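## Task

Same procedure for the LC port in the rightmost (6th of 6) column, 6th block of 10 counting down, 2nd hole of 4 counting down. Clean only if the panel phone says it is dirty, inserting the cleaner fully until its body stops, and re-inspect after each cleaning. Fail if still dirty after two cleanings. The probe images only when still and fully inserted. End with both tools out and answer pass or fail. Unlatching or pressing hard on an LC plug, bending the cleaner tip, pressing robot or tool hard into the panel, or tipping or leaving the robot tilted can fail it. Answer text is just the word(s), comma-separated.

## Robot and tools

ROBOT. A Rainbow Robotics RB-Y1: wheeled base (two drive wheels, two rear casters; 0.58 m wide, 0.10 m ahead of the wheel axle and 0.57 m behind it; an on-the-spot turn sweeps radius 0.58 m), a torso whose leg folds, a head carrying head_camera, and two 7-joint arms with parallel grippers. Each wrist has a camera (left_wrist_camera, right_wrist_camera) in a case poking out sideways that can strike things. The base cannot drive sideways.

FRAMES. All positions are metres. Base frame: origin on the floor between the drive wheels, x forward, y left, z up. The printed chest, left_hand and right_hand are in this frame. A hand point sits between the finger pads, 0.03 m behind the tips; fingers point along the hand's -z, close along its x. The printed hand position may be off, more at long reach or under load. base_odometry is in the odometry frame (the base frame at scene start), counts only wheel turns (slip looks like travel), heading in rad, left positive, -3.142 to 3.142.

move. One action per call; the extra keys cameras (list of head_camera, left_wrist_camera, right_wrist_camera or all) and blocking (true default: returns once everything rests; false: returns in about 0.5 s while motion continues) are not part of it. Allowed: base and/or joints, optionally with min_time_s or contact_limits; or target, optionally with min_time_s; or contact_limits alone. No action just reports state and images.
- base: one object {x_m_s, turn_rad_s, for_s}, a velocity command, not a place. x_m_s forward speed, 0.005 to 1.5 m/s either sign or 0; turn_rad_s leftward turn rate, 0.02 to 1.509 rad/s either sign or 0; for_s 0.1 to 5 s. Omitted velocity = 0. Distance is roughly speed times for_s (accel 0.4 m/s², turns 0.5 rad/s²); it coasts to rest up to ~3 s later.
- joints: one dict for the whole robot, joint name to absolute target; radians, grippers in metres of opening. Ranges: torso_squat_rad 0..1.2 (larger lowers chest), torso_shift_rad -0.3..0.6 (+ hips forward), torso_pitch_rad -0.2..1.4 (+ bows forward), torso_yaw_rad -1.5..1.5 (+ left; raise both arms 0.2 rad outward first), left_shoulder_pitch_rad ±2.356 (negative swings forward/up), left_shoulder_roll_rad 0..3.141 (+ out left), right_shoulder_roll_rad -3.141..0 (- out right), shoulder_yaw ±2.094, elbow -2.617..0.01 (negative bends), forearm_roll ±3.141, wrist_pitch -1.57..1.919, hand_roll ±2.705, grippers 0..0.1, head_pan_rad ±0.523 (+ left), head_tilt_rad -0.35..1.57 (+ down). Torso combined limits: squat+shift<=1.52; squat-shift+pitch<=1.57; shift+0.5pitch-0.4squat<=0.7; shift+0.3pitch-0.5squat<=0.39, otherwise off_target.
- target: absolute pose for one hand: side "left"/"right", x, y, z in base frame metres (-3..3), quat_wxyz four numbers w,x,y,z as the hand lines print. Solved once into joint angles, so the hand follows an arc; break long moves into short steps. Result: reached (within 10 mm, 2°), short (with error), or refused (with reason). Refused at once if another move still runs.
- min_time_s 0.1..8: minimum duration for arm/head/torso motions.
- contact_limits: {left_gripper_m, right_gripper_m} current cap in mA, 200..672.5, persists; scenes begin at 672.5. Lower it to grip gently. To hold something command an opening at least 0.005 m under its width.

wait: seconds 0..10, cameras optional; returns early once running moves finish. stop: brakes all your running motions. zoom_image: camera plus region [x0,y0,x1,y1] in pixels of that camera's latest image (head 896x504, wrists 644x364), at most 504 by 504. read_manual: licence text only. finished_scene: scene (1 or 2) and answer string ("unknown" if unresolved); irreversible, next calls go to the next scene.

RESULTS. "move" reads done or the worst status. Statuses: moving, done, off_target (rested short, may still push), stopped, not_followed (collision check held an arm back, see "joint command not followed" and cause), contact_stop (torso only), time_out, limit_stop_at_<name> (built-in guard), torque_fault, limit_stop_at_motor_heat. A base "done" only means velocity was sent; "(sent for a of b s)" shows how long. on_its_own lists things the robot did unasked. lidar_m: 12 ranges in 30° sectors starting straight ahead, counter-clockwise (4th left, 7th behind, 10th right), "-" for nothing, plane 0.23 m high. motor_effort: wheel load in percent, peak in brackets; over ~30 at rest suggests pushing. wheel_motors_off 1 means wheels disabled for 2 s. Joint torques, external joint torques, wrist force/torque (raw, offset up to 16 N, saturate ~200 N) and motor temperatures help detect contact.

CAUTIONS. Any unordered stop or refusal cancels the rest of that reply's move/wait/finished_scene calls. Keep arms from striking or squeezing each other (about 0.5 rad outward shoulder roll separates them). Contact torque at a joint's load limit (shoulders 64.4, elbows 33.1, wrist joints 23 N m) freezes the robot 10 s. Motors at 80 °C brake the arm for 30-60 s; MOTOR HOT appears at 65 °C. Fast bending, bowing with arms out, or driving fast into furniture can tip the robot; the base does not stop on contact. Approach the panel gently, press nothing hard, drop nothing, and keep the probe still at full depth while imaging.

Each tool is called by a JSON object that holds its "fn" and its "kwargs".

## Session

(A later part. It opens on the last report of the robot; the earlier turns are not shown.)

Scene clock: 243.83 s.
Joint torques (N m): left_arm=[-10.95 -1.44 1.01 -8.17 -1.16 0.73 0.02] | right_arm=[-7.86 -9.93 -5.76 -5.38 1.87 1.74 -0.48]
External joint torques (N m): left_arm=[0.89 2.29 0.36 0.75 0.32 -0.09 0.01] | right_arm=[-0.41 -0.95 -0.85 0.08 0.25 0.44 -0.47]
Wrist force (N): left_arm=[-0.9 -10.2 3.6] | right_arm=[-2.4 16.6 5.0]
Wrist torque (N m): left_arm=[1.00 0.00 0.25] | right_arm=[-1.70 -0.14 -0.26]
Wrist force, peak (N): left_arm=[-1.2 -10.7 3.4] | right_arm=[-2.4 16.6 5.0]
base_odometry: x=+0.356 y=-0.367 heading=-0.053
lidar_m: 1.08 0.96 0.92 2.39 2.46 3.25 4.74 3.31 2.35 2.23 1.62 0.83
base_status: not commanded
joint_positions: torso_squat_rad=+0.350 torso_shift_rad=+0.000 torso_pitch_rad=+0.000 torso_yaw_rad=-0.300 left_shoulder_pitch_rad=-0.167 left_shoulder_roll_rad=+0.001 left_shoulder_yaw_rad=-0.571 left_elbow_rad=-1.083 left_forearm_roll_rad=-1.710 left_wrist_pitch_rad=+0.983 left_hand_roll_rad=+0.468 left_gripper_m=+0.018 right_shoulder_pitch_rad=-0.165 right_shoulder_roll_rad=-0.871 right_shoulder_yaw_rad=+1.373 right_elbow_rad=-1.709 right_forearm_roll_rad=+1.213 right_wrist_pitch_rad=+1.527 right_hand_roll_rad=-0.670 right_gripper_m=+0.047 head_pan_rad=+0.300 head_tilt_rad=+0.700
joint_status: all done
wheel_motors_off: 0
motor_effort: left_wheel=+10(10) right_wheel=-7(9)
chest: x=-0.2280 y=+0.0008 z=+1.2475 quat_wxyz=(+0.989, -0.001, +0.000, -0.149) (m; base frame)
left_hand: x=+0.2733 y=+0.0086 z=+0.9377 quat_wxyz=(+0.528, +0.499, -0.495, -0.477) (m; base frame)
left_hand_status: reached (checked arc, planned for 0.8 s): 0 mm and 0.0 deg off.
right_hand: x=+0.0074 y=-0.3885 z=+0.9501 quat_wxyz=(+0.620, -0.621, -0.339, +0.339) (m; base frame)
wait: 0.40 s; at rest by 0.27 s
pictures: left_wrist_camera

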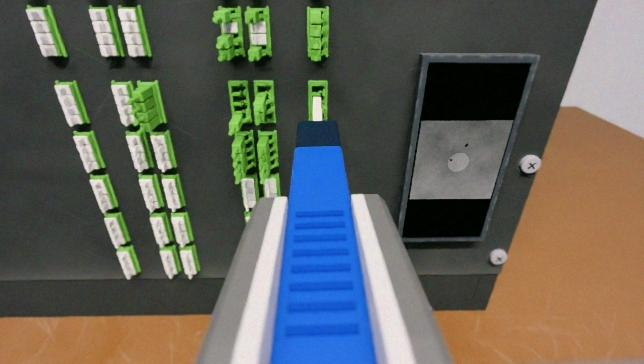

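{"fn": "move", "kwargs": {"target": {"side":"left","x":0.2755,"y":0.0091,"z":0.9376,"quat_wxyz":[0.52748,0.49922,-0.49477,-0.47753]}, "min_time_s": 0.6}}

{"fn": "wait", "kwargs": {"seconds": 0.4, "cameras": ["left_wrist_camera"]}}

{"fn": "zoom_image", "kwargs": {"camera": "left_wrist_camera", "region": [302, 82, 332, 112]}}

Scene clock: 245.30 s.
Joint torques (N m): left_arm=[-11.04 -1.26 1.09 -8.13 -1.17 0.83 0.13] | right_arm=[-7.89 -9.88 -5.37 -5.35 1.91 1.79 -0.51]
External joint torques (N m): left_arm=[0.91 2.39 0.43 0.77 0.31 0 0.12] | right_arm=[-0.44 -0.9 -0.45 0.1 0.29 0.49 -0.51]
Wrist force (N): left_arm=[-1.1 -10.5 3.6] | right_arm=[-2.2 16.3 5.1]
Wrist torque (N m): left_arm=[1.00 0.01 0.28] | right_arm=[-1.65 -0.11 -0.25]
Wrist force, peak (N): left_arm=[-1.1 -10.7 3.9] | right_arm=[-2.1 16.7 4.9]
move: done
base_odometry: x=+0.356 y=-0.367 heading=-0.053
lidar_m: 1.08 0.97 0.92 2.39 2.45 3.26 4.74 3.31 2.34 2.24 1.63 0.83
base_status: not commanded
joint_positions: torso_squat_rad=+0.350 torso_shift_rad=+0.000 torso_pitch_rad=+0.000 torso_yaw_rad=-0.300 left_shoulder_pitch_rad=-0.174 left_shoulder_roll_rad=+0.002 left_shoulder_yaw_rad=-0.568 left_elbow_rad=-1.075 left_forearm_roll_rad=-1.709 left_wrist_pitch_rad=+0.981 left_hand_roll_rad=+0.472 left_gripper_m=+0.018 right_shoulder_pitch_rad=-0.165 right_shoulder_roll_rad=-0.871 right_shoulder_yaw_rad=+1.373 right_elbow_rad=-1.709 right_forearm_roll_rad=+1.213 right_wrist_pitch_rad=+1.527 right_hand_roll_rad=-0.670 right_gripper_m=+0.047 head_pan_rad=+0.300 head_tilt_rad=+0.700
joint_status: all done
wheel_motors_off: 0
motor_effort: left_wheel=+9(10) right_wheel=-7(8)
chest: x=-0.2280 y=+0.0008 z=+1.2475 quat_wxyz=(+0.989, -0.001, +0.000, -0.149) (m; base frame)
left_hand: x=+0.2753 y=+0.0089 z=+0.9376 quat_wxyz=(+0.528, +0.499, -0.495, -0.477) (m; base frame)
left_hand_status: reached (checked arc, planned for 0.6 s): 0 mm and 0.0 deg off.
right_hand: x=+0.0074 y=-0.3885 z=+0.9501 quat_wxyz=(+0.620, -0.621, -0.339, +0.339) (m; base frame)
pictures: none

Scene clock: 245.70 s.
Joint torques (N m): left_arm=[-11.13 -1 1.01 -8.07 -1.13 0.79 0.08] | right_arm=[-8.01 -9.98 -5.37 -5.38 2.01 1.72 -0.48]
External joint torques (N m): left_arm=[0.82 2.65 0.34 0.83 0.34 -0.03 0.07] | right_arm=[-0.56 -1 -0.45 0.07 0.38 0.42 -0.47]
Wrist force (N): left_arm=[-1.4 -10.0 3.5] | right_arm=[-2.3 16.5 4.8]
Wrist torque (N m): left_arm=[0.95 -0.04 0.25] | right_arm=[-1.66 -0.12 -0.25]
Wrist force, peak (N): left_arm=[-1.7 -10.5 3.7] | right_arm=[-2.0 16.7 5.1]
base_odometry: x=+0.356 y=-0.367 heading=-0.053
lidar_m: 1.07 0.97 0.92 2.38 2.46 3.26 4.72 3.31 2.34 2.22 1.64 0.84
base_status: not commanded
joint_positions: torso_squat_rad=+0.350 torso_shift_rad=+0.000 torso_pitch_rad=+0.000 torso_yaw_rad=-0.300 left_shoulder_pitch_rad=-0.174 left_shoulder_roll_rad=+0.002 left_shoulder_yaw_rad=-0.568 left_elbow_rad=-1.075 left_forearm_roll_rad=-1.709 left_wrist_pitch_rad=+0.981 left_hand_roll_rad=+0.472 left_gripper_m=+0.018 right_shoulder_pitch_rad=-0.165 right_shoulder_roll_rad=-0.871 right_shoulder_yaw_rad=+1.373 right_elbow_rad=-1.709 right_forearm_roll_rad=+1.213 right_wrist_pitch_rad=+1.527 right_hand_roll_rad=-0.670 right_gripper_m=+0.047 head_pan_rad=+0.300 head_tilt_rad=+0.700
joint_status: all done
wheel_motors_off: 0
motor_effort: left_wheel=+10(10) right_wheel=-7(8)
chest: x=-0.2280 y=+0.0008 z=+1.2475 quat_wxyz=(+0.989, -0.001, +0.000, -0.149) (m; base frame)
left_hand: x=+0.2753 y=+0.0089 z=+0.9376 quat_wxyz=(+0.528, +0.499, -0.495, -0.477) (m; base frame)
left_hand_status: reached (checked arc, planned for 0.6 s): 0 mm and 0.0 deg off.
right_hand: x=+0.0074 y=-0.3885 z=+0.9501 quat_wxyz=(+0.620, -0.621, -0.339, +0.339) (m; base frame)
wait: 0.40 s; at rest by 0.27 s
pictures: left_wrist_camera

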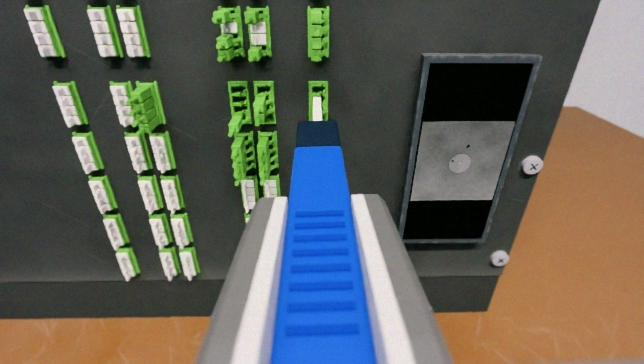

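Scaled by 16.800 from the camera's 644x364 image, which has a finer 1265x715 frame.

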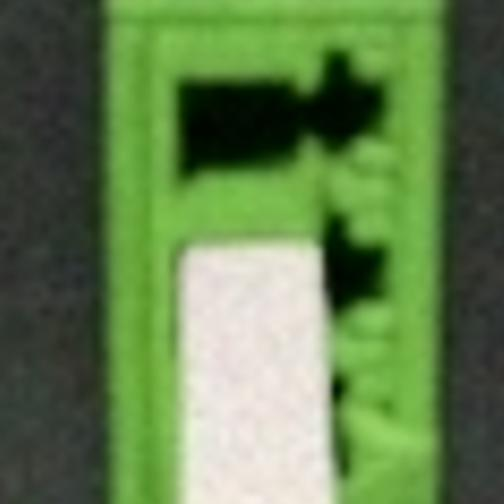

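{"fn": "move", "kwargs": {"target": {"side":"left","x":0.2778,"y":0.0091,"z":0.9369,"quat_wxyz":[0.52748,0.49922,-0.49477,-0.47753]}, "min_time_s": 0.6}}

{"fn": "wait", "kwargs": {"seconds": 0.4, "cameras": ["left_wrist_camera"]}}

{"fn": "zoom_image", "kwargs": {"camera": "left_wrist_camera", "region": [302, 82, 332, 112]}}

Scene clock: 246.97 s.
Joint torques (N m): left_arm=[-11.22 -2.22 1.26 -8.07 -1.2 0.78 0.07] | right_arm=[-8.11 -10.04 -5.57 -5.36 1.82 1.73 -0.43]
External joint torques (N m): left_arm=[0.87 1.35 0.56 0.8 0.27 -0.07 0.06] | right_arm=[-0.66 -1.07 -0.65 0.09 0.2 0.43 -0.42]
Wrist force (N): left_arm=[-1.5 -10.2 3.3] | right_arm=[-2.1 16.2 5.1]
Wrist torque (N m): left_arm=[0.99 -0.02 0.25] | right_arm=[-1.63 -0.08 -0.25]
Wrist force, peak (N): left_arm=[-1.4 -10.8 3.7] | right_arm=[-2.0 16.7 4.9]
move: done
base_odometry: x=+0.356 y=-0.367 heading=-0.053
lidar_m: 1.08 0.97 0.92 2.39 2.46 3.26 4.74 3.33 2.34 2.23 1.63 0.83
base_status: not commanded
joint_positions: torso_squat_rad=+0.350 torso_shift_rad=+0.000 torso_pitch_rad=+0.000 torso_yaw_rad=-0.300 left_shoulder_pitch_rad=-0.183 left_shoulder_roll_rad=+0.002 left_shoulder_yaw_rad=-0.566 left_elbow_rad=-1.062 left_forearm_roll_rad=-1.709 left_wrist_pitch_rad=+0.980 left_hand_roll_rad=+0.479 left_gripper_m=+0.018 right_shoulder_pitch_rad=-0.165 right_shoulder_roll_rad=-0.871 right_shoulder_yaw_rad=+1.373 right_elbow_rad=-1.709 right_forearm_roll_rad=+1.213 right_wrist_pitch_rad=+1.527 right_hand_roll_rad=-0.670 right_gripper_m=+0.047 head_pan_rad=+0.300 head_tilt_rad=+0.700
joint_status: all done
wheel_motors_off: 0
motor_effort: left_wheel=+10(10) right_wheel=-9(9)
chest: x=-0.2280 y=+0.0008 z=+1.2475 quat_wxyz=(+0.989, -0.001, +0.000, -0.149) (m; base frame)
left_hand: x=+0.2776 y=+0.0090 z=+0.9369 quat_wxyz=(+0.527, +0.499, -0.495, -0.478) (m; base frame)
left_hand_status: reached (checked arc, planned for 0.6 s): 0 mm and 0.0 deg off.
right_hand: x=+0.0074 y=-0.3885 z=+0.9501 quat_wxyz=(+0.620, -0.621, -0.339, +0.339) (m; base frame)
pictures: none

Scene clock: 247.37 s.
Joint torques (N m): left_arm=[-11.12 -2.3 1.08 -7.98 -1.14 0.75 0.02] | right_arm=[-7.83 -10 -5.33 -5.35 1.84 1.86 -0.59]
External joint torques (N m): left_arm=[0.97 1.27 0.39 0.89 0.32 -0.09 0.01] | right_arm=[-0.38 -1.02 -0.41 0.1 0.21 0.56 -0.59]
Wrist force (N): left_arm=[-1.1 -10.0 3.7] | right_arm=[-2.0 16.4 5.1]
Wrist torque (N m): left_arm=[0.98 -0.01 0.26] | right_arm=[-1.66 -0.08 -0.26]
Wrist force, peak (N): left_arm=[-1.6 -10.6 3.8] | right_arm=[-2.2 16.6 4.9]
base_odometry: x=+0.356 y=-0.367 heading=-0.053
lidar_m: 1.08 0.97 0.91 2.39 2.46 3.26 4.74 3.31 2.35 2.23 1.63 0.83
base_status: not commanded
joint_positions: torso_squat_rad=+0.350 torso_shift_rad=+0.000 torso_pitch_rad=+0.000 torso_yaw_rad=-0.300 left_shoulder_pitch_rad=-0.183 left_shoulder_roll_rad=+0.002 left_shoulder_yaw_rad=-0.566 left_elbow_rad=-1.062 left_forearm_roll_rad=-1.709 left_wrist_pitch_rad=+0.980 left_hand_roll_rad=+0.479 left_gripper_m=+0.018 right_shoulder_pitch_rad=-0.165 right_shoulder_roll_rad=-0.871 right_shoulder_yaw_rad=+1.373 right_elbow_rad=-1.709 right_forearm_roll_rad=+1.213 right_wrist_pitch_rad=+1.527 right_hand_roll_rad=-0.670 right_gripper_m=+0.047 head_pan_rad=+0.300 head_tilt_rad=+0.700
joint_status: all done
wheel_motors_off: 0
motor_effort: left_wheel=+10(10) right_wheel=-7(9)
chest: x=-0.2280 y=+0.0008 z=+1.2475 quat_wxyz=(+0.989, -0.001, +0.000, -0.149) (m; base frame)
left_hand: x=+0.2776 y=+0.0090 z=+0.9369 quat_wxyz=(+0.527, +0.499, -0.495, -0.478) (m; base frame)
left_hand_status: reached (checked arc, planned for 0.6 s): 0 mm and 0.0 deg off.
right_hand: x=+0.0074 y=-0.3885 z=+0.9501 quat_wxyz=(+0.620, -0.621, -0.339, +0.339) (m; base frame)
wait: 0.40 s; at rest by 0.27 s
pictures: left_wrist_camera

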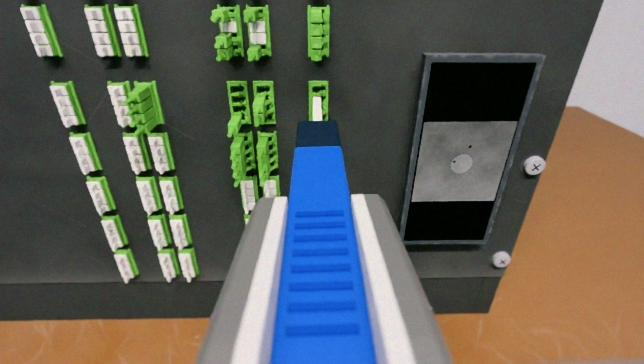

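Scaled by 16.800 from the camera's 644x364 image, which has a finer 1265x715 frame.

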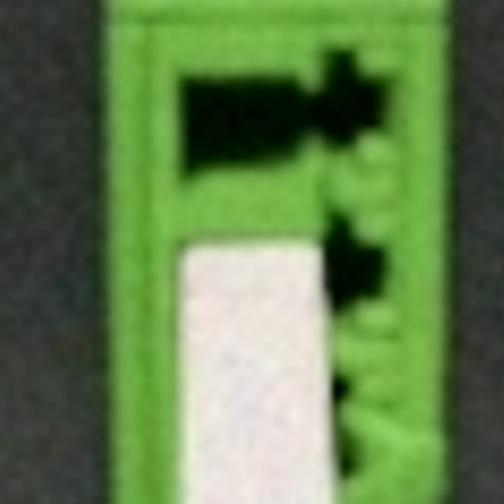

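{"fn": "move", "kwargs": {"target": {"side":"left","x":0.2798,"y":0.0091,"z":0.9364,"quat_wxyz":[0.52748,0.49922,-0.49477,-0.47753]}, "min_time_s": 0.6}}

{"fn": "wait", "kwargs": {"seconds": 0.4, "cameras": ["left_wrist_camera"]}}

{"fn": "zoom_image", "kwargs": {"camera": "left_wrist_camera", "region": [302, 82, 332, 112]}}

Scene clock: 249.27 s.
Joint torques (N m): left_arm=[-11.34 -3.38 1.21 -7.9 -1.2 0.69 0.12] | right_arm=[-8 -10.02 -5.61 -5.29 1.97 1.73 -0.52]
External joint torques (N m): left_arm=[0.87 0.12 0.49 0.94 0.26 -0.16 0.11] | right_arm=[-0.55 -1.04 -0.69 0.17 0.35 0.43 -0.52]
Wrist force (N): left_arm=[-1.1 -10.6 3.8] | right_arm=[-2.1 16.4 5.1]
Wrist torque (N m): left_arm=[1.04 0.00 0.25] | right_arm=[-1.66 -0.10 -0.23]
Wrist force, peak (N): left_arm=[-0.9 -10.8 3.8] | right_arm=[-1.9 16.6 5.1]
move: done
base_odometry: x=+0.356 y=-0.367 heading=-0.053
lidar_m: 1.08 0.96 0.92 2.39 2.45 3.26 4.73 3.32 2.34 2.22 1.64 0.82
base_status: not commanded
joint_positions: torso_squat_rad=+0.350 torso_shift_rad=+0.000 torso_pitch_rad=+0.000 torso_yaw_rad=-0.300 left_shoulder_pitch_rad=-0.192 left_shoulder_roll_rad=+0.002 left_shoulder_yaw_rad=-0.563 left_elbow_rad=-1.050 left_forearm_roll_rad=-1.708 left_wrist_pitch_rad=+0.979 left_hand_roll_rad=+0.485 left_gripper_m=+0.018 right_shoulder_pitch_rad=-0.165 right_shoulder_roll_rad=-0.871 right_shoulder_yaw_rad=+1.373 right_elbow_rad=-1.709 right_forearm_roll_rad=+1.213 right_wrist_pitch_rad=+1.527 right_hand_roll_rad=-0.670 right_gripper_m=+0.047 head_pan_rad=+0.300 head_tilt_rad=+0.700
joint_status: all done
wheel_motors_off: 0
motor_effort: left_wheel=+10(10) right_wheel=-6(9)
chest: x=-0.2280 y=+0.0008 z=+1.2475 quat_wxyz=(+0.989, -0.001, +0.000, -0.149) (m; base frame)
left_hand: x=+0.2797 y=+0.0091 z=+0.9364 quat_wxyz=(+0.527, +0.499, -0.495, -0.478) (m; base frame)
left_hand_status: reached (checked arc, planned for 0.6 s): 0 mm and 0.0 deg off.
right_hand: x=+0.0074 y=-0.3885 z=+0.9501 quat_wxyz=(+0.620, -0.621, -0.339, +0.339) (m; base frame)
pictures: none

Scene clock: 249.67 s.
Joint torques (N m): left_arm=[-11.83 -3 1.02 -8 -1.19 0.83 0.02] | right_arm=[-7.88 -9.85 -5.39 -5.32 1.87 1.82 -0.46]
External joint torques (N m): left_arm=[0.38 0.49 0.3 0.84 0.27 -0.02 0.01] | right_arm=[-0.43 -0.87 -0.47 0.13 0.24 0.52 -0.45]
Wrist force (N): left_arm=[-1.4 -10.4 4.0] | right_arm=[-2.2 16.3 5.0]
Wrist torque (N m): left_arm=[1.01 -0.02 0.27] | right_arm=[-1.65 -0.11 -0.23]
Wrist force, peak (N): left_arm=[-1.4 -10.4 4.0] | right_arm=[-2.1 16.4 5.1]
base_odometry: x=+0.356 y=-0.367 heading=-0.053
lidar_m: 1.08 0.98 0.92 2.39 2.45 3.26 4.73 3.31 2.34 2.23 1.62 0.83
base_status: not commanded
joint_positions: torso_squat_rad=+0.350 torso_shift_rad=+0.000 torso_pitch_rad=+0.000 torso_yaw_rad=-0.300 left_shoulder_pitch_rad=-0.192 left_shoulder_roll_rad=+0.002 left_shoulder_yaw_rad=-0.563 left_elbow_rad=-1.050 left_forearm_roll_rad=-1.708 left_wrist_pitch_rad=+0.979 left_hand_roll_rad=+0.485 left_gripper_m=+0.018 right_shoulder_pitch_rad=-0.165 right_shoulder_roll_rad=-0.871 right_shoulder_yaw_rad=+1.373 right_elbow_rad=-1.709 right_forearm_roll_rad=+1.213 right_wrist_pitch_rad=+1.527 right_hand_roll_rad=-0.670 right_gripper_m=+0.047 head_pan_rad=+0.300 head_tilt_rad=+0.700
joint_status: all done
wheel_motors_off: 0
motor_effort: left_wheel=+10(10) right_wheel=-7(9)
chest: x=-0.2280 y=+0.0008 z=+1.2475 quat_wxyz=(+0.989, -0.001, +0.000, -0.149) (m; base frame)
left_hand: x=+0.2797 y=+0.0091 z=+0.9364 quat_wxyz=(+0.527, +0.499, -0.495, -0.478) (m; base frame)
left_hand_status: reached (checked arc, planned for 0.6 s): 0 mm and 0.0 deg off.
right_hand: x=+0.0074 y=-0.3885 z=+0.9501 quat_wxyz=(+0.620, -0.621, -0.339, +0.339) (m; base frame)
wait: 0.40 s; at rest by 0.27 s
pictures: left_wrist_camera

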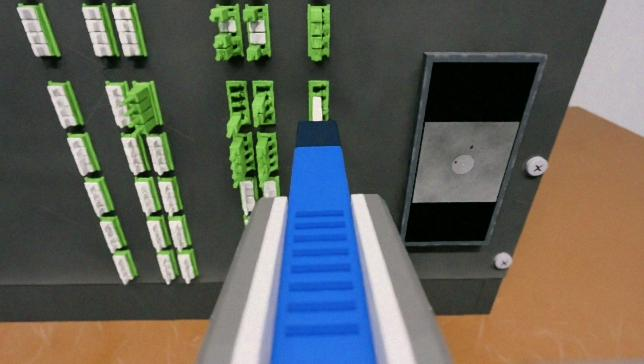

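Scaled by 16.800 from the camera's 644x364 image, which has a finer 1265x715 frame.

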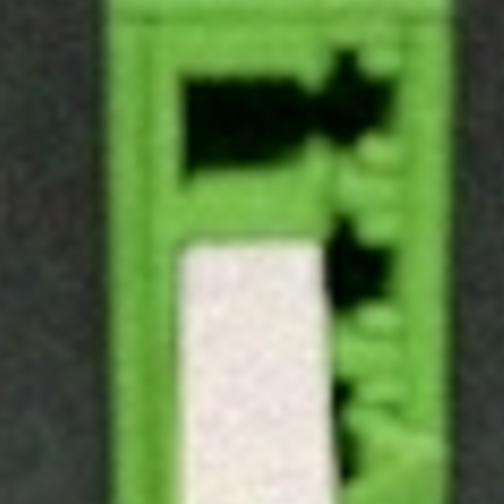

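{"fn": "move", "kwargs": {"target": {"side":"left","x":0.2822,"y":0.0090,"z":0.9358,"quat_wxyz":[0.52748,0.49922,-0.49477,-0.47753]}, "min_time_s": 0.7}}

{"fn": "wait", "kwargs": {"seconds": 0.4, "cameras": ["left_wrist_camera"]}}

{"fn": "zoom_image", "kwargs": {"camera": "left_wrist_camera", "region": [302, 82, 332, 112]}}

Scene clock: 251.10 s.
Joint torques (N m): left_arm=[-11.61 -4.46 1.23 -8.07 -1.17 0.82 0.11] | right_arm=[-8.11 -10.02 -5.55 -5.45 2 1.73 -0.5]
External joint torques (N m): left_arm=[0.75 -1.05 0.49 0.74 0.28 -0.04 0.1] | right_arm=[-0.66 -1.05 -0.63 0 0.37 0.43 -0.49]
Wrist force (N): left_arm=[-1.3 -10.4 4.5] | right_arm=[-2.3 16.2 4.8]
Wrist torque (N m): left_arm=[1.00 0.02 0.26] | right_arm=[-1.64 -0.12 -0.25]
Wrist force, peak (N): left_arm=[-1.5 -11.0 3.8] | right_arm=[-2.2 16.6 5.1]
move: done
base_odometry: x=+0.356 y=-0.367 heading=-0.053
lidar_m: 1.08 0.97 0.92 2.39 2.45 3.26 4.73 3.31 2.34 2.23 1.62 0.83
base_status: not commanded
joint_positions: torso_squat_rad=+0.350 torso_shift_rad=+0.000 torso_pitch_rad=+0.000 torso_yaw_rad=-0.300 left_shoulder_pitch_rad=-0.202 left_shoulder_roll_rad=+0.001 left_shoulder_yaw_rad=-0.561 left_elbow_rad=-1.035 left_forearm_roll_rad=-1.708 left_wrist_pitch_rad=+0.979 left_hand_roll_rad=+0.493 left_gripper_m=+0.018 right_shoulder_pitch_rad=-0.165 right_shoulder_roll_rad=-0.871 right_shoulder_yaw_rad=+1.373 right_elbow_rad=-1.709 right_forearm_roll_rad=+1.213 right_wrist_pitch_rad=+1.527 right_hand_roll_rad=-0.670 right_gripper_m=+0.047 head_pan_rad=+0.300 head_tilt_rad=+0.700
joint_status: all done
wheel_motors_off: 0
motor_effort: left_wheel=+10(10) right_wheel=-6(8)
chest: x=-0.2280 y=+0.0008 z=+1.2475 quat_wxyz=(+0.989, -0.001, +0.000, -0.149) (m; base frame)
left_hand: x=+0.2821 y=+0.0092 z=+0.9358 quat_wxyz=(+0.527, +0.499, -0.495, -0.478) (m; base frame)
left_hand_status: reached (checked arc, planned for 0.7 s): 0 mm and 0.0 deg off.
right_hand: x=+0.0074 y=-0.3885 z=+0.9501 quat_wxyz=(+0.620, -0.621, -0.339, +0.339) (m; base frame)
pictures: none

Scene clock: 251.50 s.
Joint torques (N m): left_arm=[-11.32 -4.67 1.32 -7.89 -1.15 0.8 0.12] | right_arm=[-8.03 -9.97 -5.64 -5.39 1.89 1.71 -0.51]
External joint torques (N m): left_arm=[1.05 -1.26 0.58 0.92 0.3 -0.07 0.11] | right_arm=[-0.58 -0.99 -0.73 0.07 0.26 0.42 -0.51]
Wrist force (N): left_arm=[-1.7 -10.3 4.1] | right_arm=[-2.0 16.2 4.7]
Wrist torque (N m): left_arm=[0.99 -0.04 0.25] | right_arm=[-1.64 -0.09 -0.24]
Wrist force, peak (N): left_arm=[-1.5 -10.6 4.1] | right_arm=[-2.1 16.5 5.2]
base_odometry: x=+0.356 y=-0.367 heading=-0.053
lidar_m: 1.08 0.96 0.92 2.39 2.46 3.27 4.73 3.32 2.35 2.23 1.63 0.83
base_status: not commanded
joint_positions: torso_squat_rad=+0.350 torso_shift_rad=+0.000 torso_pitch_rad=+0.000 torso_yaw_rad=-0.300 left_shoulder_pitch_rad=-0.202 left_shoulder_roll_rad=+0.001 left_shoulder_yaw_rad=-0.561 left_elbow_rad=-1.035 left_forearm_roll_rad=-1.708 left_wrist_pitch_rad=+0.979 left_hand_roll_rad=+0.493 left_gripper_m=+0.018 right_shoulder_pitch_rad=-0.165 right_shoulder_roll_rad=-0.871 right_shoulder_yaw_rad=+1.373 right_elbow_rad=-1.709 right_forearm_roll_rad=+1.213 right_wrist_pitch_rad=+1.527 right_hand_roll_rad=-0.670 right_gripper_m=+0.047 head_pan_rad=+0.300 head_tilt_rad=+0.700
joint_status: all done
wheel_motors_off: 0
motor_effort: left_wheel=+9(10) right_wheel=-7(8)
chest: x=-0.2280 y=+0.0008 z=+1.2475 quat_wxyz=(+0.989, -0.001, +0.000, -0.149) (m; base frame)
left_hand: x=+0.2821 y=+0.0092 z=+0.9358 quat_wxyz=(+0.527, +0.499, -0.495, -0.478) (m; base frame)
left_hand_status: reached (checked arc, planned for 0.7 s): 0 mm and 0.0 deg off.
right_hand: x=+0.0074 y=-0.3885 z=+0.9501 quat_wxyz=(+0.620, -0.621, -0.339, +0.339) (m; base frame)
wait: 0.40 s; at rest by 0.27 s
pictures: left_wrist_camera

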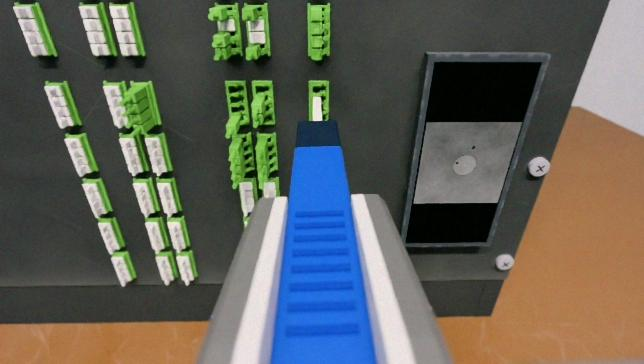

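Scaled by 16.800 from the camera's 644x364 image, which has a finer 1265x715 frame.

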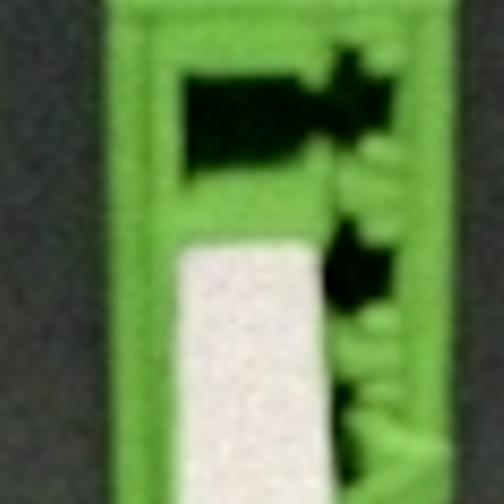

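{"fn": "move", "kwargs": {"target": {"side":"left","x":0.2840,"y":0.0089,"z":0.9356,"quat_wxyz":[0.52748,0.49922,-0.49477,-0.47753]}, "min_time_s": 0.7}}

{"fn": "wait", "kwargs": {"seconds": 0.4, "cameras": ["left_wrist_camera"]}}

{"fn": "zoom_image", "kwargs": {"camera": "left_wrist_camera", "region": [302, 82, 332, 112]}}

Scene clock: 253.00 s.
Joint torques (N m): left_arm=[-11.76 -4.41 1.17 -7.81 -1.08 0.59 0.21] | right_arm=[-8.37 -10.12 -5.23 -5.42 1.96 1.74 -0.51]
External joint torques (N m): left_arm=[0.72 -1.06 0.41 0.98 0.37 -0.29 0.2] | right_arm=[-0.92 -1.14 -0.32 0.04 0.33 0.44 -0.5]
Wrist force (N): left_arm=[-2.0 -10.0 4.1] | right_arm=[-2.2 16.2 4.8]
Wrist torque (N m): left_arm=[1.05 0.00 0.24] | right_arm=[-1.64 -0.11 -0.25]
Wrist force, peak (N): left_arm=[-1.7 -10.6 5.5] | right_arm=[-2.1 16.7 5.0]
move: done
base_odometry: x=+0.356 y=-0.367 heading=-0.053
lidar_m: 1.08 0.97 0.92 2.39 2.46 3.27 4.73 3.32 2.33 2.23 1.62 0.82
base_status: not commanded
joint_positions: torso_squat_rad=+0.350 torso_shift_rad=+0.000 torso_pitch_rad=+0.000 torso_yaw_rad=-0.300 left_shoulder_pitch_rad=-0.210 left_shoulder_roll_rad=+0.001 left_shoulder_yaw_rad=-0.559 left_elbow_rad=-1.025 left_forearm_roll_rad=-1.707 left_wrist_pitch_rad=+0.978 left_hand_roll_rad=+0.498 left_gripper_m=+0.018 right_shoulder_pitch_rad=-0.165 right_shoulder_roll_rad=-0.871 right_shoulder_yaw_rad=+1.373 right_elbow_rad=-1.709 right_forearm_roll_rad=+1.213 right_wrist_pitch_rad=+1.527 right_hand_roll_rad=-0.670 right_gripper_m=+0.047 head_pan_rad=+0.300 head_tilt_rad=+0.700
joint_status: all done
wheel_motors_off: 0
motor_effort: left_wheel=+10(10) right_wheel=-6(9)
chest: x=-0.2280 y=+0.0008 z=+1.2475 quat_wxyz=(+0.989, -0.001, +0.000, -0.149) (m; base frame)
left_hand: x=+0.2840 y=+0.0091 z=+0.9356 quat_wxyz=(+0.527, +0.499, -0.495, -0.478) (m; base frame)
left_hand_status: reached (checked arc, planned for 0.7 s): 0 mm and 0.0 deg off.
right_hand: x=+0.0074 y=-0.3885 z=+0.9501 quat_wxyz=(+0.620, -0.621, -0.339, +0.339) (m; base frame)
pictures: none

Scene clock: 253.40 s.
Joint torques (N m): left_arm=[-11.75 -4.74 1.23 -8 -1.02 0.54 0.02] | right_arm=[-7.87 -10.06 -5.57 -5.38 1.79 1.85 -0.49]
External joint torques (N m): left_arm=[0.72 -1.39 0.47 0.79 0.44 -0.34 0.01] | right_arm=[-0.42 -1.08 -0.66 0.07 0.16 0.55 -0.48]
Wrist force (N): left_arm=[-1.1 -10.0 3.6] | right_arm=[-2.2 16.5 4.9]
Wrist torque (N m): left_arm=[1.02 0.08 0.28] | right_arm=[-1.66 -0.11 -0.24]
Wrist force, peak (N): left_arm=[-1.6 -10.4 3.7] | right_arm=[-2.1 16.6 4.6]
base_odometry: x=+0.356 y=-0.367 heading=-0.053
lidar_m: 1.08 0.96 0.93 2.38 2.45 3.25 4.73 3.33 2.35 2.23 1.62 0.83
base_status: not commanded
joint_positions: torso_squat_rad=+0.350 torso_shift_rad=+0.000 torso_pitch_rad=+0.000 torso_yaw_rad=-0.300 left_shoulder_pitch_rad=-0.210 left_shoulder_roll_rad=+0.001 left_shoulder_yaw_rad=-0.559 left_elbow_rad=-1.025 left_forearm_roll_rad=-1.707 left_wrist_pitch_rad=+0.978 left_hand_roll_rad=+0.498 left_gripper_m=+0.018 right_shoulder_pitch_rad=-0.165 right_shoulder_roll_rad=-0.871 right_shoulder_yaw_rad=+1.373 right_elbow_rad=-1.709 right_forearm_roll_rad=+1.213 right_wrist_pitch_rad=+1.527 right_hand_roll_rad=-0.670 right_gripper_m=+0.047 head_pan_rad=+0.300 head_tilt_rad=+0.700
joint_status: all done
wheel_motors_off: 0
motor_effort: left_wheel=+10(10) right_wheel=-6(9)
chest: x=-0.2280 y=+0.0008 z=+1.2475 quat_wxyz=(+0.989, -0.001, +0.000, -0.149) (m; base frame)
left_hand: x=+0.2840 y=+0.0091 z=+0.9356 quat_wxyz=(+0.527, +0.499, -0.495, -0.478) (m; base frame)
left_hand_status: reached (checked arc, planned for 0.7 s): 0 mm and 0.0 deg off.
right_hand: x=+0.0074 y=-0.3885 z=+0.9501 quat_wxyz=(+0.620, -0.621, -0.339, +0.339) (m; base frame)
wait: 0.40 s; at rest by 0.27 s
pictures: left_wrist_camera

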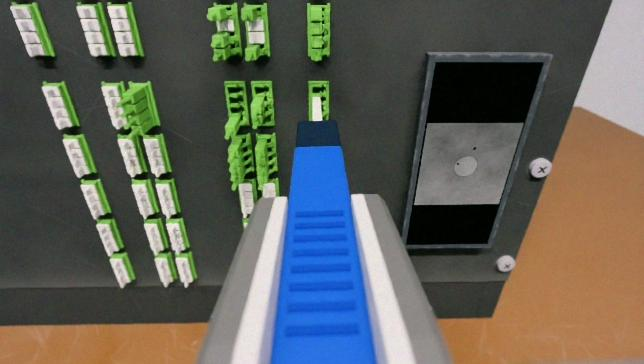

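Scaled by 16.800 from the camera's 644x364 image, which has a finer 1265x715 frame.

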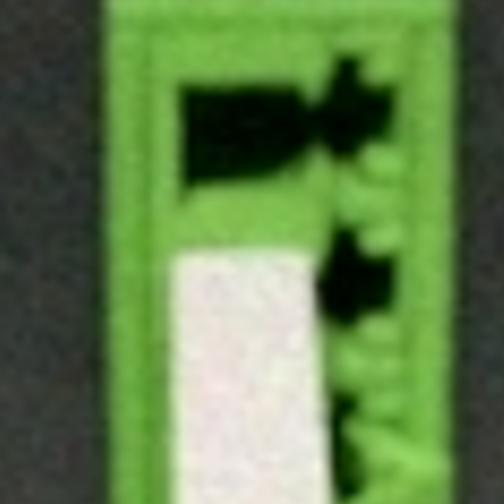

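{"fn": "move", "kwargs": {"target": {"side":"left","x":0.288,"y":0.0094,"z":0.9354,"quat_wxyz":[0.52748,0.49922,-0.49477,-0.47753]}, "min_time_s": 0.8}}

{"fn": "wait", "kwargs": {"seconds": 0.4, "cameras": ["left_wrist_camera"]}}

{"fn": "zoom_image", "kwargs": {"camera": "left_wrist_camera", "region": [302, 82, 332, 112]}}

Scene clock: 255.03 s.
Joint torques (N m): left_arm=[-12 -1.11 1.25 -7.88 -1.08 0.49 0] | right_arm=[-8.27 -9.74 -5.51 -5.32 1.86 1.71 -0.43]
External joint torques (N m): left_arm=[0.69 2.11 0.45 0.88 0.37 -0.4 -0.01] | right_arm=[-0.82 -0.76 -0.59 0.13 0.24 0.41 -0.43]
Wrist force (N): left_arm=[-2.1 -9.7 3.9] | right_arm=[-2.1 16.4 4.7]
Wrist torque (N m): left_arm=[1.06 0.02 0.27] | right_arm=[-1.67 -0.10 -0.23]
Wrist force, peak (N): left_arm=[-2.0 -10.3 4.5] | right_arm=[-2.2 16.5 5.1]
move: done
base_odometry: x=+0.356 y=-0.367 heading=-0.053
lidar_m: 1.08 0.97 0.91 2.39 2.46 3.26 4.73 3.32 2.34 2.23 1.63 0.82
base_status: not commanded
joint_positions: torso_squat_rad=+0.350 torso_shift_rad=+0.000 torso_pitch_rad=+0.000 torso_yaw_rad=-0.300 left_shoulder_pitch_rad=-0.223 left_shoulder_roll_rad=+0.002 left_shoulder_yaw_rad=-0.554 left_elbow_rad=-1.010 left_forearm_roll_rad=-1.705 left_wrist_pitch_rad=+0.975 left_hand_roll_rad=+0.505 left_gripper_m=+0.018 right_shoulder_pitch_rad=-0.165 right_shoulder_roll_rad=-0.871 right_shoulder_yaw_rad=+1.373 right_elbow_rad=-1.709 right_forearm_roll_rad=+1.213 right_wrist_pitch_rad=+1.527 right_hand_roll_rad=-0.670 right_gripper_m=+0.047 head_pan_rad=+0.300 head_tilt_rad=+0.700
joint_status: all done
wheel_motors_off: 0
motor_effort: left_wheel=+10(10) right_wheel=-7(9)
chest: x=-0.2280 y=+0.0008 z=+1.2475 quat_wxyz=(+0.989, -0.001, +0.000, -0.149) (m; base frame)
left_hand: x=+0.2878 y=+0.0092 z=+0.9355 quat_wxyz=(+0.528, +0.499, -0.495, -0.478) (m; base frame)
left_hand_status: reached (checked arc, planned for 0.8 s): 0 mm and 0.0 deg off.
right_hand: x=+0.0074 y=-0.3885 z=+0.9501 quat_wxyz=(+0.620, -0.621, -0.339, +0.339) (m; base frame)
pictures: none

Scene clock: 255.43 s.
Joint torques (N m): left_arm=[-11.93 -1.25 1.28 -7.8 -1.03 0.4 0.16] | right_arm=[-8.07 -10.01 -5.2 -5.35 1.84 1.76 -0.48]
External joint torques (N m): left_arm=[0.77 1.97 0.48 0.96 0.42 -0.49 0.15] | right_arm=[-0.62 -1.03 -0.29 0.11 0.21 0.46 -0.48]
Wrist force (N): left_arm=[-1.8 -9.7 4.1] | right_arm=[-2.2 16.2 4.8]
Wrist torque (N m): left_arm=[1.08 0.05 0.23] | right_arm=[-1.63 -0.12 -0.23]
Wrist force, peak (N): left_arm=[-1.9 -10.0 4.4] | right_arm=[-2.1 16.6 4.9]
base_odometry: x=+0.356 y=-0.367 heading=-0.053
lidar_m: 1.08 0.97 0.91 2.39 2.45 3.26 4.73 3.31 2.35 2.23 1.62 0.84
base_status: not commanded
joint_positions: torso_squat_rad=+0.350 torso_shift_rad=+0.000 torso_pitch_rad=+0.000 torso_yaw_rad=-0.300 left_shoulder_pitch_rad=-0.223 left_shoulder_roll_rad=+0.002 left_shoulder_yaw_rad=-0.554 left_elbow_rad=-1.010 left_forearm_roll_rad=-1.705 left_wrist_pitch_rad=+0.975 left_hand_roll_rad=+0.505 left_gripper_m=+0.018 right_shoulder_pitch_rad=-0.165 right_shoulder_roll_rad=-0.871 right_shoulder_yaw_rad=+1.373 right_elbow_rad=-1.709 right_forearm_roll_rad=+1.213 right_wrist_pitch_rad=+1.527 right_hand_roll_rad=-0.670 right_gripper_m=+0.047 head_pan_rad=+0.300 head_tilt_rad=+0.700
joint_status: all done
wheel_motors_off: 0
motor_effort: left_wheel=+10(10) right_wheel=-8(9)
chest: x=-0.2280 y=+0.0008 z=+1.2475 quat_wxyz=(+0.989, -0.001, +0.000, -0.149) (m; base frame)
left_hand: x=+0.2878 y=+0.0092 z=+0.9355 quat_wxyz=(+0.528, +0.499, -0.495, -0.478) (m; base frame)
left_hand_status: reached (checked arc, planned for 0.8 s): 0 mm and 0.0 deg off.
right_hand: x=+0.0074 y=-0.3885 z=+0.9501 quat_wxyz=(+0.620, -0.621, -0.339, +0.339) (m; base frame)
wait: 0.40 s; at rest by 0.27 s
pictures: left_wrist_camera

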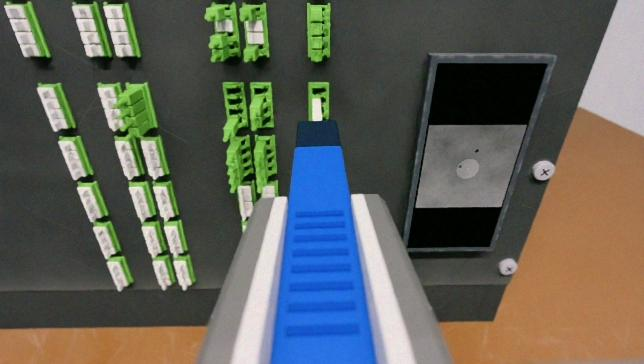

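Scaled by 16.800 from the camera's 644x364 image, which has a finer 1265x715 frame.

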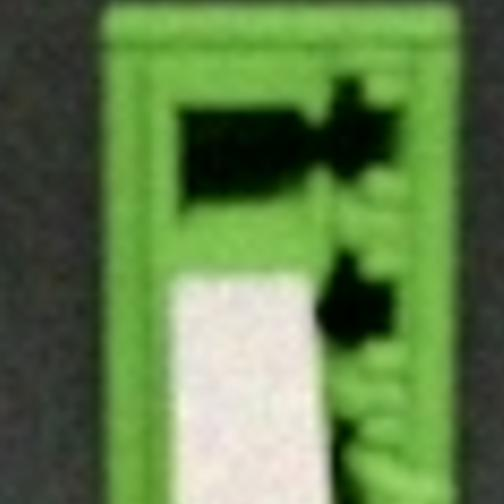

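{"fn": "move", "kwargs": {"target": {"side":"left","x":0.293,"y":0.0094,"z":0.9354,"quat_wxyz":[0.52748,0.49922,-0.49477,-0.47753]}, "min_time_s": 0.8}}

{"fn": "move", "kwargs": {"target": {"side":"left","x":0.298,"y":0.0094,"z":0.9354,"quat_wxyz":[0.52748,0.49922,-0.49477,-0.47753]}, "min_time_s": 0.8, "cameras": ["left_wrist_camera"]}}

{"fn": "zoom_image", "kwargs": {"camera": "left_wrist_camera", "region": [290, 75, 350, 135]}}

Scene clock: 257.20 s.
Joint torques (N m): left_arm=[-12.28 -0.97 1.33 -7.94 -1.11 0.32 0.07] | right_arm=[-8.21 -9.88 -5.46 -5.33 1.87 1.75 -0.52]
External joint torques (N m): left_arm=[0.7 2.09 0.49 0.79 0.33 -0.58 0.06] | right_arm=[-0.76 -0.9 -0.55 0.12 0.24 0.46 -0.51]
Wrist force (N): left_arm=[-1.9 -9.9 4.5] | right_arm=[-2.0 16.2 5.0]
Wrist torque (N m): left_arm=[1.15 0.13 0.27] | right_arm=[-1.63 -0.08 -0.24]
Wrist force, peak (N): left_arm=[-2.3 -10.0 5.1] | right_arm=[-2.2 16.6 5.2]
move: done
base_odometry: x=+0.356 y=-0.367 heading=-0.053
lidar_m: 1.08 0.96 0.92 2.40 2.45 3.26 4.73 3.32 2.33 2.23 1.63 0.83
base_status: not commanded
joint_positions: torso_squat_rad=+0.350 torso_shift_rad=+0.000 torso_pitch_rad=+0.000 torso_yaw_rad=-0.300 left_shoulder_pitch_rad=-0.241 left_shoulder_roll_rad=+0.002 left_shoulder_yaw_rad=-0.548 left_elbow_rad=-0.988 left_forearm_roll_rad=-1.702 left_wrist_pitch_rad=+0.971 left_hand_roll_rad=+0.514 left_gripper_m=+0.018 right_shoulder_pitch_rad=-0.165 right_shoulder_roll_rad=-0.871 right_shoulder_yaw_rad=+1.373 right_elbow_rad=-1.709 right_forearm_roll_rad=+1.213 right_wrist_pitch_rad=+1.527 right_hand_roll_rad=-0.670 right_gripper_m=+0.047 head_pan_rad=+0.300 head_tilt_rad=+0.700
joint_status: all done
wheel_motors_off: 0
motor_effort: left_wheel=+10(10) right_wheel=-7(9)
chest: x=-0.2280 y=+0.0008 z=+1.2475 quat_wxyz=(+0.989, -0.001, +0.000, -0.149) (m; base frame)
left_hand: x=+0.2927 y=+0.0093 z=+0.9355 quat_wxyz=(+0.528, +0.499, -0.495, -0.478) (m; base frame)
left_hand_status: reached (checked arc, planned for 0.8 s): 0 mm and 0.0 deg off.
right_hand: x=+0.0074 y=-0.3885 z=+0.9501 quat_wxyz=(+0.620, -0.621, -0.339, +0.339) (m; base frame)
pictures: none

Scene clock: 258.33 s.
Joint torques (N m): left_arm=[-13.36 -0.86 1.83 -8 -1.01 0.23 0.2] | right_arm=[-7.97 -10.16 -5.16 -5.29 2 1.79 -0.54]
External joint torques (N m): left_arm=[-0.09 2.02 0.95 0.68 0.41 -0.69 0.19] | right_arm=[-0.52 -1.18 -0.25 0.16 0.37 0.49 -0.53]
Wrist force (N): left_arm=[-2.8 -8.9 9.0] | right_arm=[-2.1 16.2 5.0]
Wrist torque (N m): left_arm=[1.11 0.13 0.24] | right_arm=[-1.64 -0.09 -0.25]
Wrist force, peak (N): left_arm=[-3.0 -9.3 8.9] | right_arm=[-2.4 16.6 5.1]
move: done
base_odometry: x=+0.356 y=-0.367 heading=-0.053
lidar_m: 1.08 0.96 0.92 2.38 2.47 3.27 4.73 3.32 2.35 2.23 1.63 0.84
base_status: not commanded
joint_positions: torso_squat_rad=+0.350 torso_shift_rad=+0.000 torso_pitch_rad=+0.000 torso_yaw_rad=-0.300 left_shoulder_pitch_rad=-0.260 left_shoulder_roll_rad=+0.002 left_shoulder_yaw_rad=-0.543 left_elbow_rad=-0.965 left_forearm_roll_rad=-1.700 left_wrist_pitch_rad=+0.967 left_hand_roll_rad=+0.524 left_gripper_m=+0.018 right_shoulder_pitch_rad=-0.165 right_shoulder_roll_rad=-0.871 right_shoulder_yaw_rad=+1.373 right_elbow_rad=-1.709 right_forearm_roll_rad=+1.213 right_wrist_pitch_rad=+1.527 right_hand_roll_rad=-0.670 right_gripper_m=+0.047 head_pan_rad=+0.300 head_tilt_rad=+0.700
joint_status: all done
wheel_motors_off: 0
motor_effort: left_wheel=+10(10) right_wheel=-7(10)
chest: x=-0.2280 y=+0.0008 z=+1.2475 quat_wxyz=(+0.989, -0.001, +0.000, -0.149) (m; base frame)
left_hand: x=+0.2976 y=+0.0093 z=+0.9354 quat_wxyz=(+0.528, +0.499, -0.495, -0.478) (m; base frame)
left_hand_status: reached (checked arc, planned for 0.8 s): 0 mm and 0.0 deg off.
right_hand: x=+0.0074 y=-0.3885 z=+0.9501 quat_wxyz=(+0.620, -0.621, -0.339, +0.339) (m; base frame)
pictures: left_wrist_camera

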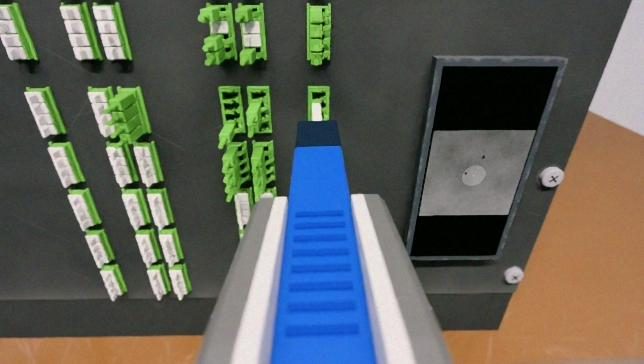

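Scaled by 8.400 from the camera's 644x364 image, which has a finer 1265x715 frame.

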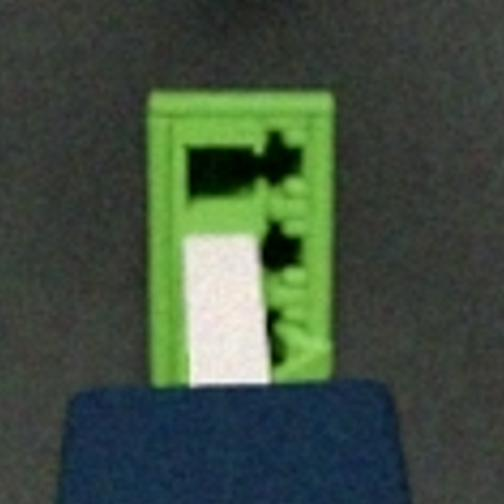

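{"fn": "move", "kwargs": {"target": {"side":"left","x":0.302,"y":0.0094,"z":0.9354,"quat_wxyz":[0.52748,0.49922,-0.49477,-0.47753]}, "min_time_s": 0.8}}

{"fn": "move", "kwargs": {"target": {"side":"left","x":0.3045,"y":0.0094,"z":0.9354,"quat_wxyz":[0.52748,0.49922,-0.49477,-0.47753]}, "min_time_s": 0.8}}

Scene clock: 259.87 s.
Joint torques (N m): left_arm=[-13.52 -1.23 1.58 -7.76 -0.91 0.12 0.07] | right_arm=[-7.96 -10.18 -5.13 -5.35 1.88 1.84 -0.51]
External joint torques (N m): left_arm=[-0.01 1.5 0.67 0.87 0.5 -0.82 0.06] | right_arm=[-0.51 -1.2 -0.21 0.11 0.25 0.54 -0.5]
Wrist force (N): left_arm=[-3.0 -9.0 8.7] | right_arm=[-2.2 16.4 4.8]
Wrist torque (N m): left_arm=[1.14 0.14 0.23] | right_arm=[-1.66 -0.12 -0.25]
Wrist force, peak (N): left_arm=[-2.7 -9.7 9.0] | right_arm=[-2.2 16.6 5.1]
move: done
base_odometry: x=+0.356 y=-0.367 heading=-0.053
lidar_m: 1.07 0.96 0.92 2.39 2.46 3.24 4.74 3.32 2.35 2.23 1.63 0.84
base_status: not commanded
joint_positions: torso_squat_rad=+0.350 torso_shift_rad=+0.000 torso_pitch_rad=+0.000 torso_yaw_rad=-0.300 left_shoulder_pitch_rad=-0.276 left_shoulder_roll_rad=+0.002 left_shoulder_yaw_rad=-0.538 left_elbow_rad=-0.945 left_forearm_roll_rad=-1.698 left_wrist_pitch_rad=+0.965 left_hand_roll_rad=+0.534 left_gripper_m=+0.018 right_shoulder_pitch_rad=-0.165 right_shoulder_roll_rad=-0.871 right_shoulder_yaw_rad=+1.373 right_elbow_rad=-1.709 right_forearm_roll_rad=+1.213 right_wrist_pitch_rad=+1.527 right_hand_roll_rad=-0.670 right_gripper_m=+0.047 head_pan_rad=+0.300 head_tilt_rad=+0.700
joint_status: all done
wheel_motors_off: 0
motor_effort: left_wheel=+10(10) right_wheel=-7(9)
chest: x=-0.2280 y=+0.0008 z=+1.2475 quat_wxyz=(+0.989, -0.001, +0.000, -0.149) (m; base frame)
left_hand: x=+0.3017 y=+0.0094 z=+0.9354 quat_wxyz=(+0.528, +0.499, -0.495, -0.478) (m; base frame)
left_hand_status: reached (checked arc, planned for 0.8 s): 0 mm and 0.0 deg off.
right_hand: x=+0.0074 y=-0.3885 z=+0.9501 quat_wxyz=(+0.620, -0.621, -0.339, +0.339) (m; base frame)
pictures: none

Scene clock: 261.00 s.
Joint torques (N m): left_arm=[-14.91 -1.98 2.36 -7.82 -0.92 0.03 0.18] | right_arm=[-8.03 -9.74 -5.29 -5.31 1.79 1.83 -0.42]
External joint torques (N m): left_arm=[-1.24 0.66 1.42 0.78 0.49 -0.93 0.17] | right_arm=[-0.58 -0.76 -0.37 0.14 0.16 0.53 -0.41]
Wrist force (N): left_arm=[-2.0 -8.4 14.6] | right_arm=[-2.0 16.4 5.1]
Wrist torque (N m): left_arm=[1.17 0.24 0.25] | right_arm=[-1.67 -0.07 -0.25]
Wrist force, peak (N): left_arm=[-2.8 -8.7 15.1] | right_arm=[-2.1 16.6 5.2]
move: done
base_odometry: x=+0.356 y=-0.367 heading=-0.053
lidar_m: 1.08 0.96 0.92 2.39 2.45 3.26 4.73 3.31 2.33 2.24 1.62 0.82
base_status: not commanded
joint_positions: torso_squat_rad=+0.350 torso_shift_rad=+0.000 torso_pitch_rad=+0.000 torso_yaw_rad=-0.300 left_shoulder_pitch_rad=-0.286 left_shoulder_roll_rad=+0.002 left_shoulder_yaw_rad=-0.536 left_elbow_rad=-0.931 left_forearm_roll_rad=-1.698 left_wrist_pitch_rad=+0.964 left_hand_roll_rad=+0.541 left_gripper_m=+0.018 right_shoulder_pitch_rad=-0.165 right_shoulder_roll_rad=-0.871 right_shoulder_yaw_rad=+1.373 right_elbow_rad=-1.709 right_forearm_roll_rad=+1.213 right_wrist_pitch_rad=+1.527 right_hand_roll_rad=-0.670 right_gripper_m=+0.047 head_pan_rad=+0.300 head_tilt_rad=+0.700
joint_status: all done
wheel_motors_off: 0
motor_effort: left_wheel=+10(10) right_wheel=-7(8)
chest: x=-0.2280 y=+0.0008 z=+1.2475 quat_wxyz=(+0.989, -0.001, +0.000, -0.149) (m; base frame)
left_hand: x=+0.3041 y=+0.0095 z=+0.9352 quat_wxyz=(+0.527, +0.499, -0.495, -0.478) (m; base frame)
left_hand_status: reached (checked arc, planned for 0.8 s): 0 mm and 0.0 deg off.
right_hand: x=+0.0074 y=-0.3885 z=+0.9502 quat_wxyz=(+0.620, -0.621, -0.339, +0.339) (m; base frame)
pictures: none

{"fn": "move", "kwargs": {"target": {"side":"left","x":0.3065,"y":0.0094,"z":0.9354,"quat_wxyz":[0.52748,0.49922,-0.49477,-0.47753]}, "min_time_s": 0.8, "cameras": ["left_wrist_camera"]}}

{"fn": "zoom_image", "kwargs": {"camera": "left_wrist_camera", "region": [290, 75, 350, 135]}}

Scene clock: 262.53 s.
Joint torques (N m): left_arm=[-18.56 0.92 4.87 -8.23 -0.63 -0.51 0.16] | right_arm=[-8.13 -10.1 -5.31 -5.41 1.8 1.8 -0.42]
External joint torques (N m): left_arm=[-4.79 3.5 3.93 0.34 0.78 -1.47 0.14] | right_arm=[-0.67 -1.13 -0.39 0.05 0.17 0.5 -0.41]
Wrist force (N): left_arm=[-3.4 -7.7 30.9] | right_arm=[-2.0 16.4 5.0]
Wrist torque (N m): left_arm=[1.38 0.36 0.24] | right_arm=[-1.68 -0.09 -0.25]
Wrist force, peak (N): left_arm=[-3.5 -7.2 31.3] | right_arm=[-2.2 16.6 5.2]
move: done
base_odometry: x=+0.356 y=-0.367 heading=-0.053
lidar_m: 1.08 0.97 0.92 2.39 2.46 3.26 4.73 3.32 2.35 2.23 1.63 0.83
base_status: not commanded
joint_positions: torso_squat_rad=+0.350 torso_shift_rad=+0.000 torso_pitch_rad=+0.000 torso_yaw_rad=-0.300 left_shoulder_pitch_rad=-0.294 left_shoulder_roll_rad=+0.001 left_shoulder_yaw_rad=-0.535 left_elbow_rad=-0.920 left_forearm_roll_rad=-1.697 left_wrist_pitch_rad=+0.963 left_hand_roll_rad=+0.546 left_gripper_m=+0.018 right_shoulder_pitch_rad=-0.165 right_shoulder_roll_rad=-0.871 right_shoulder_yaw_rad=+1.373 right_elbow_rad=-1.709 right_forearm_roll_rad=+1.213 right_wrist_pitch_rad=+1.527 right_hand_roll_rad=-0.670 right_gripper_m=+0.047 head_pan_rad=+0.300 head_tilt_rad=+0.700
joint_status: all done
wheel_motors_off: 0
motor_effort: left_wheel=+12(12) right_wheel=-6(9)
chest: x=-0.2283 y=+0.0008 z=+1.2475 quat_wxyz=(+0.989, -0.001, +0.000, -0.149) (m; base frame)
left_hand: x=+0.3055 y=+0.0092 z=+0.9349 quat_wxyz=(+0.528, +0.499, -0.494, -0.478) (m; base frame)
left_hand_status: reached (checked arc, planned for 0.8 s): 1 mm and 0.1 deg off.
right_hand: x=+0.0072 y=-0.3885 z=+0.9502 quat_wxyz=(+0.620, -0.621, -0.339, +0.339) (m; base frame)
pictures: left_wrist_camera

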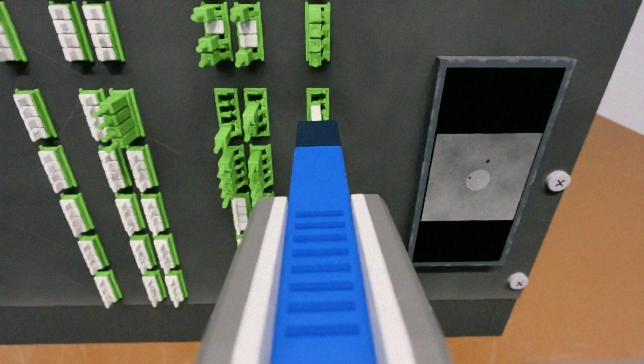

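Scaled by 8.400 from the camera's 644x364 image, which has a finer 1265x715 frame.

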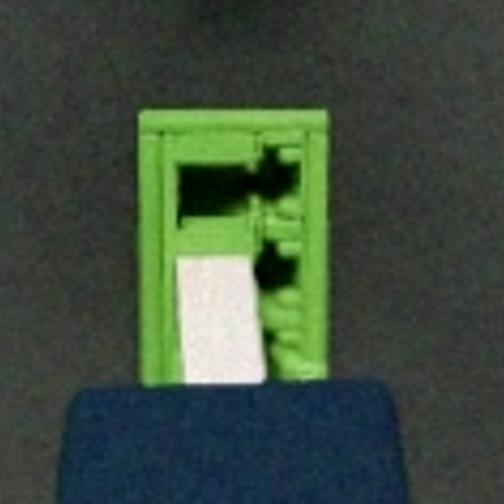

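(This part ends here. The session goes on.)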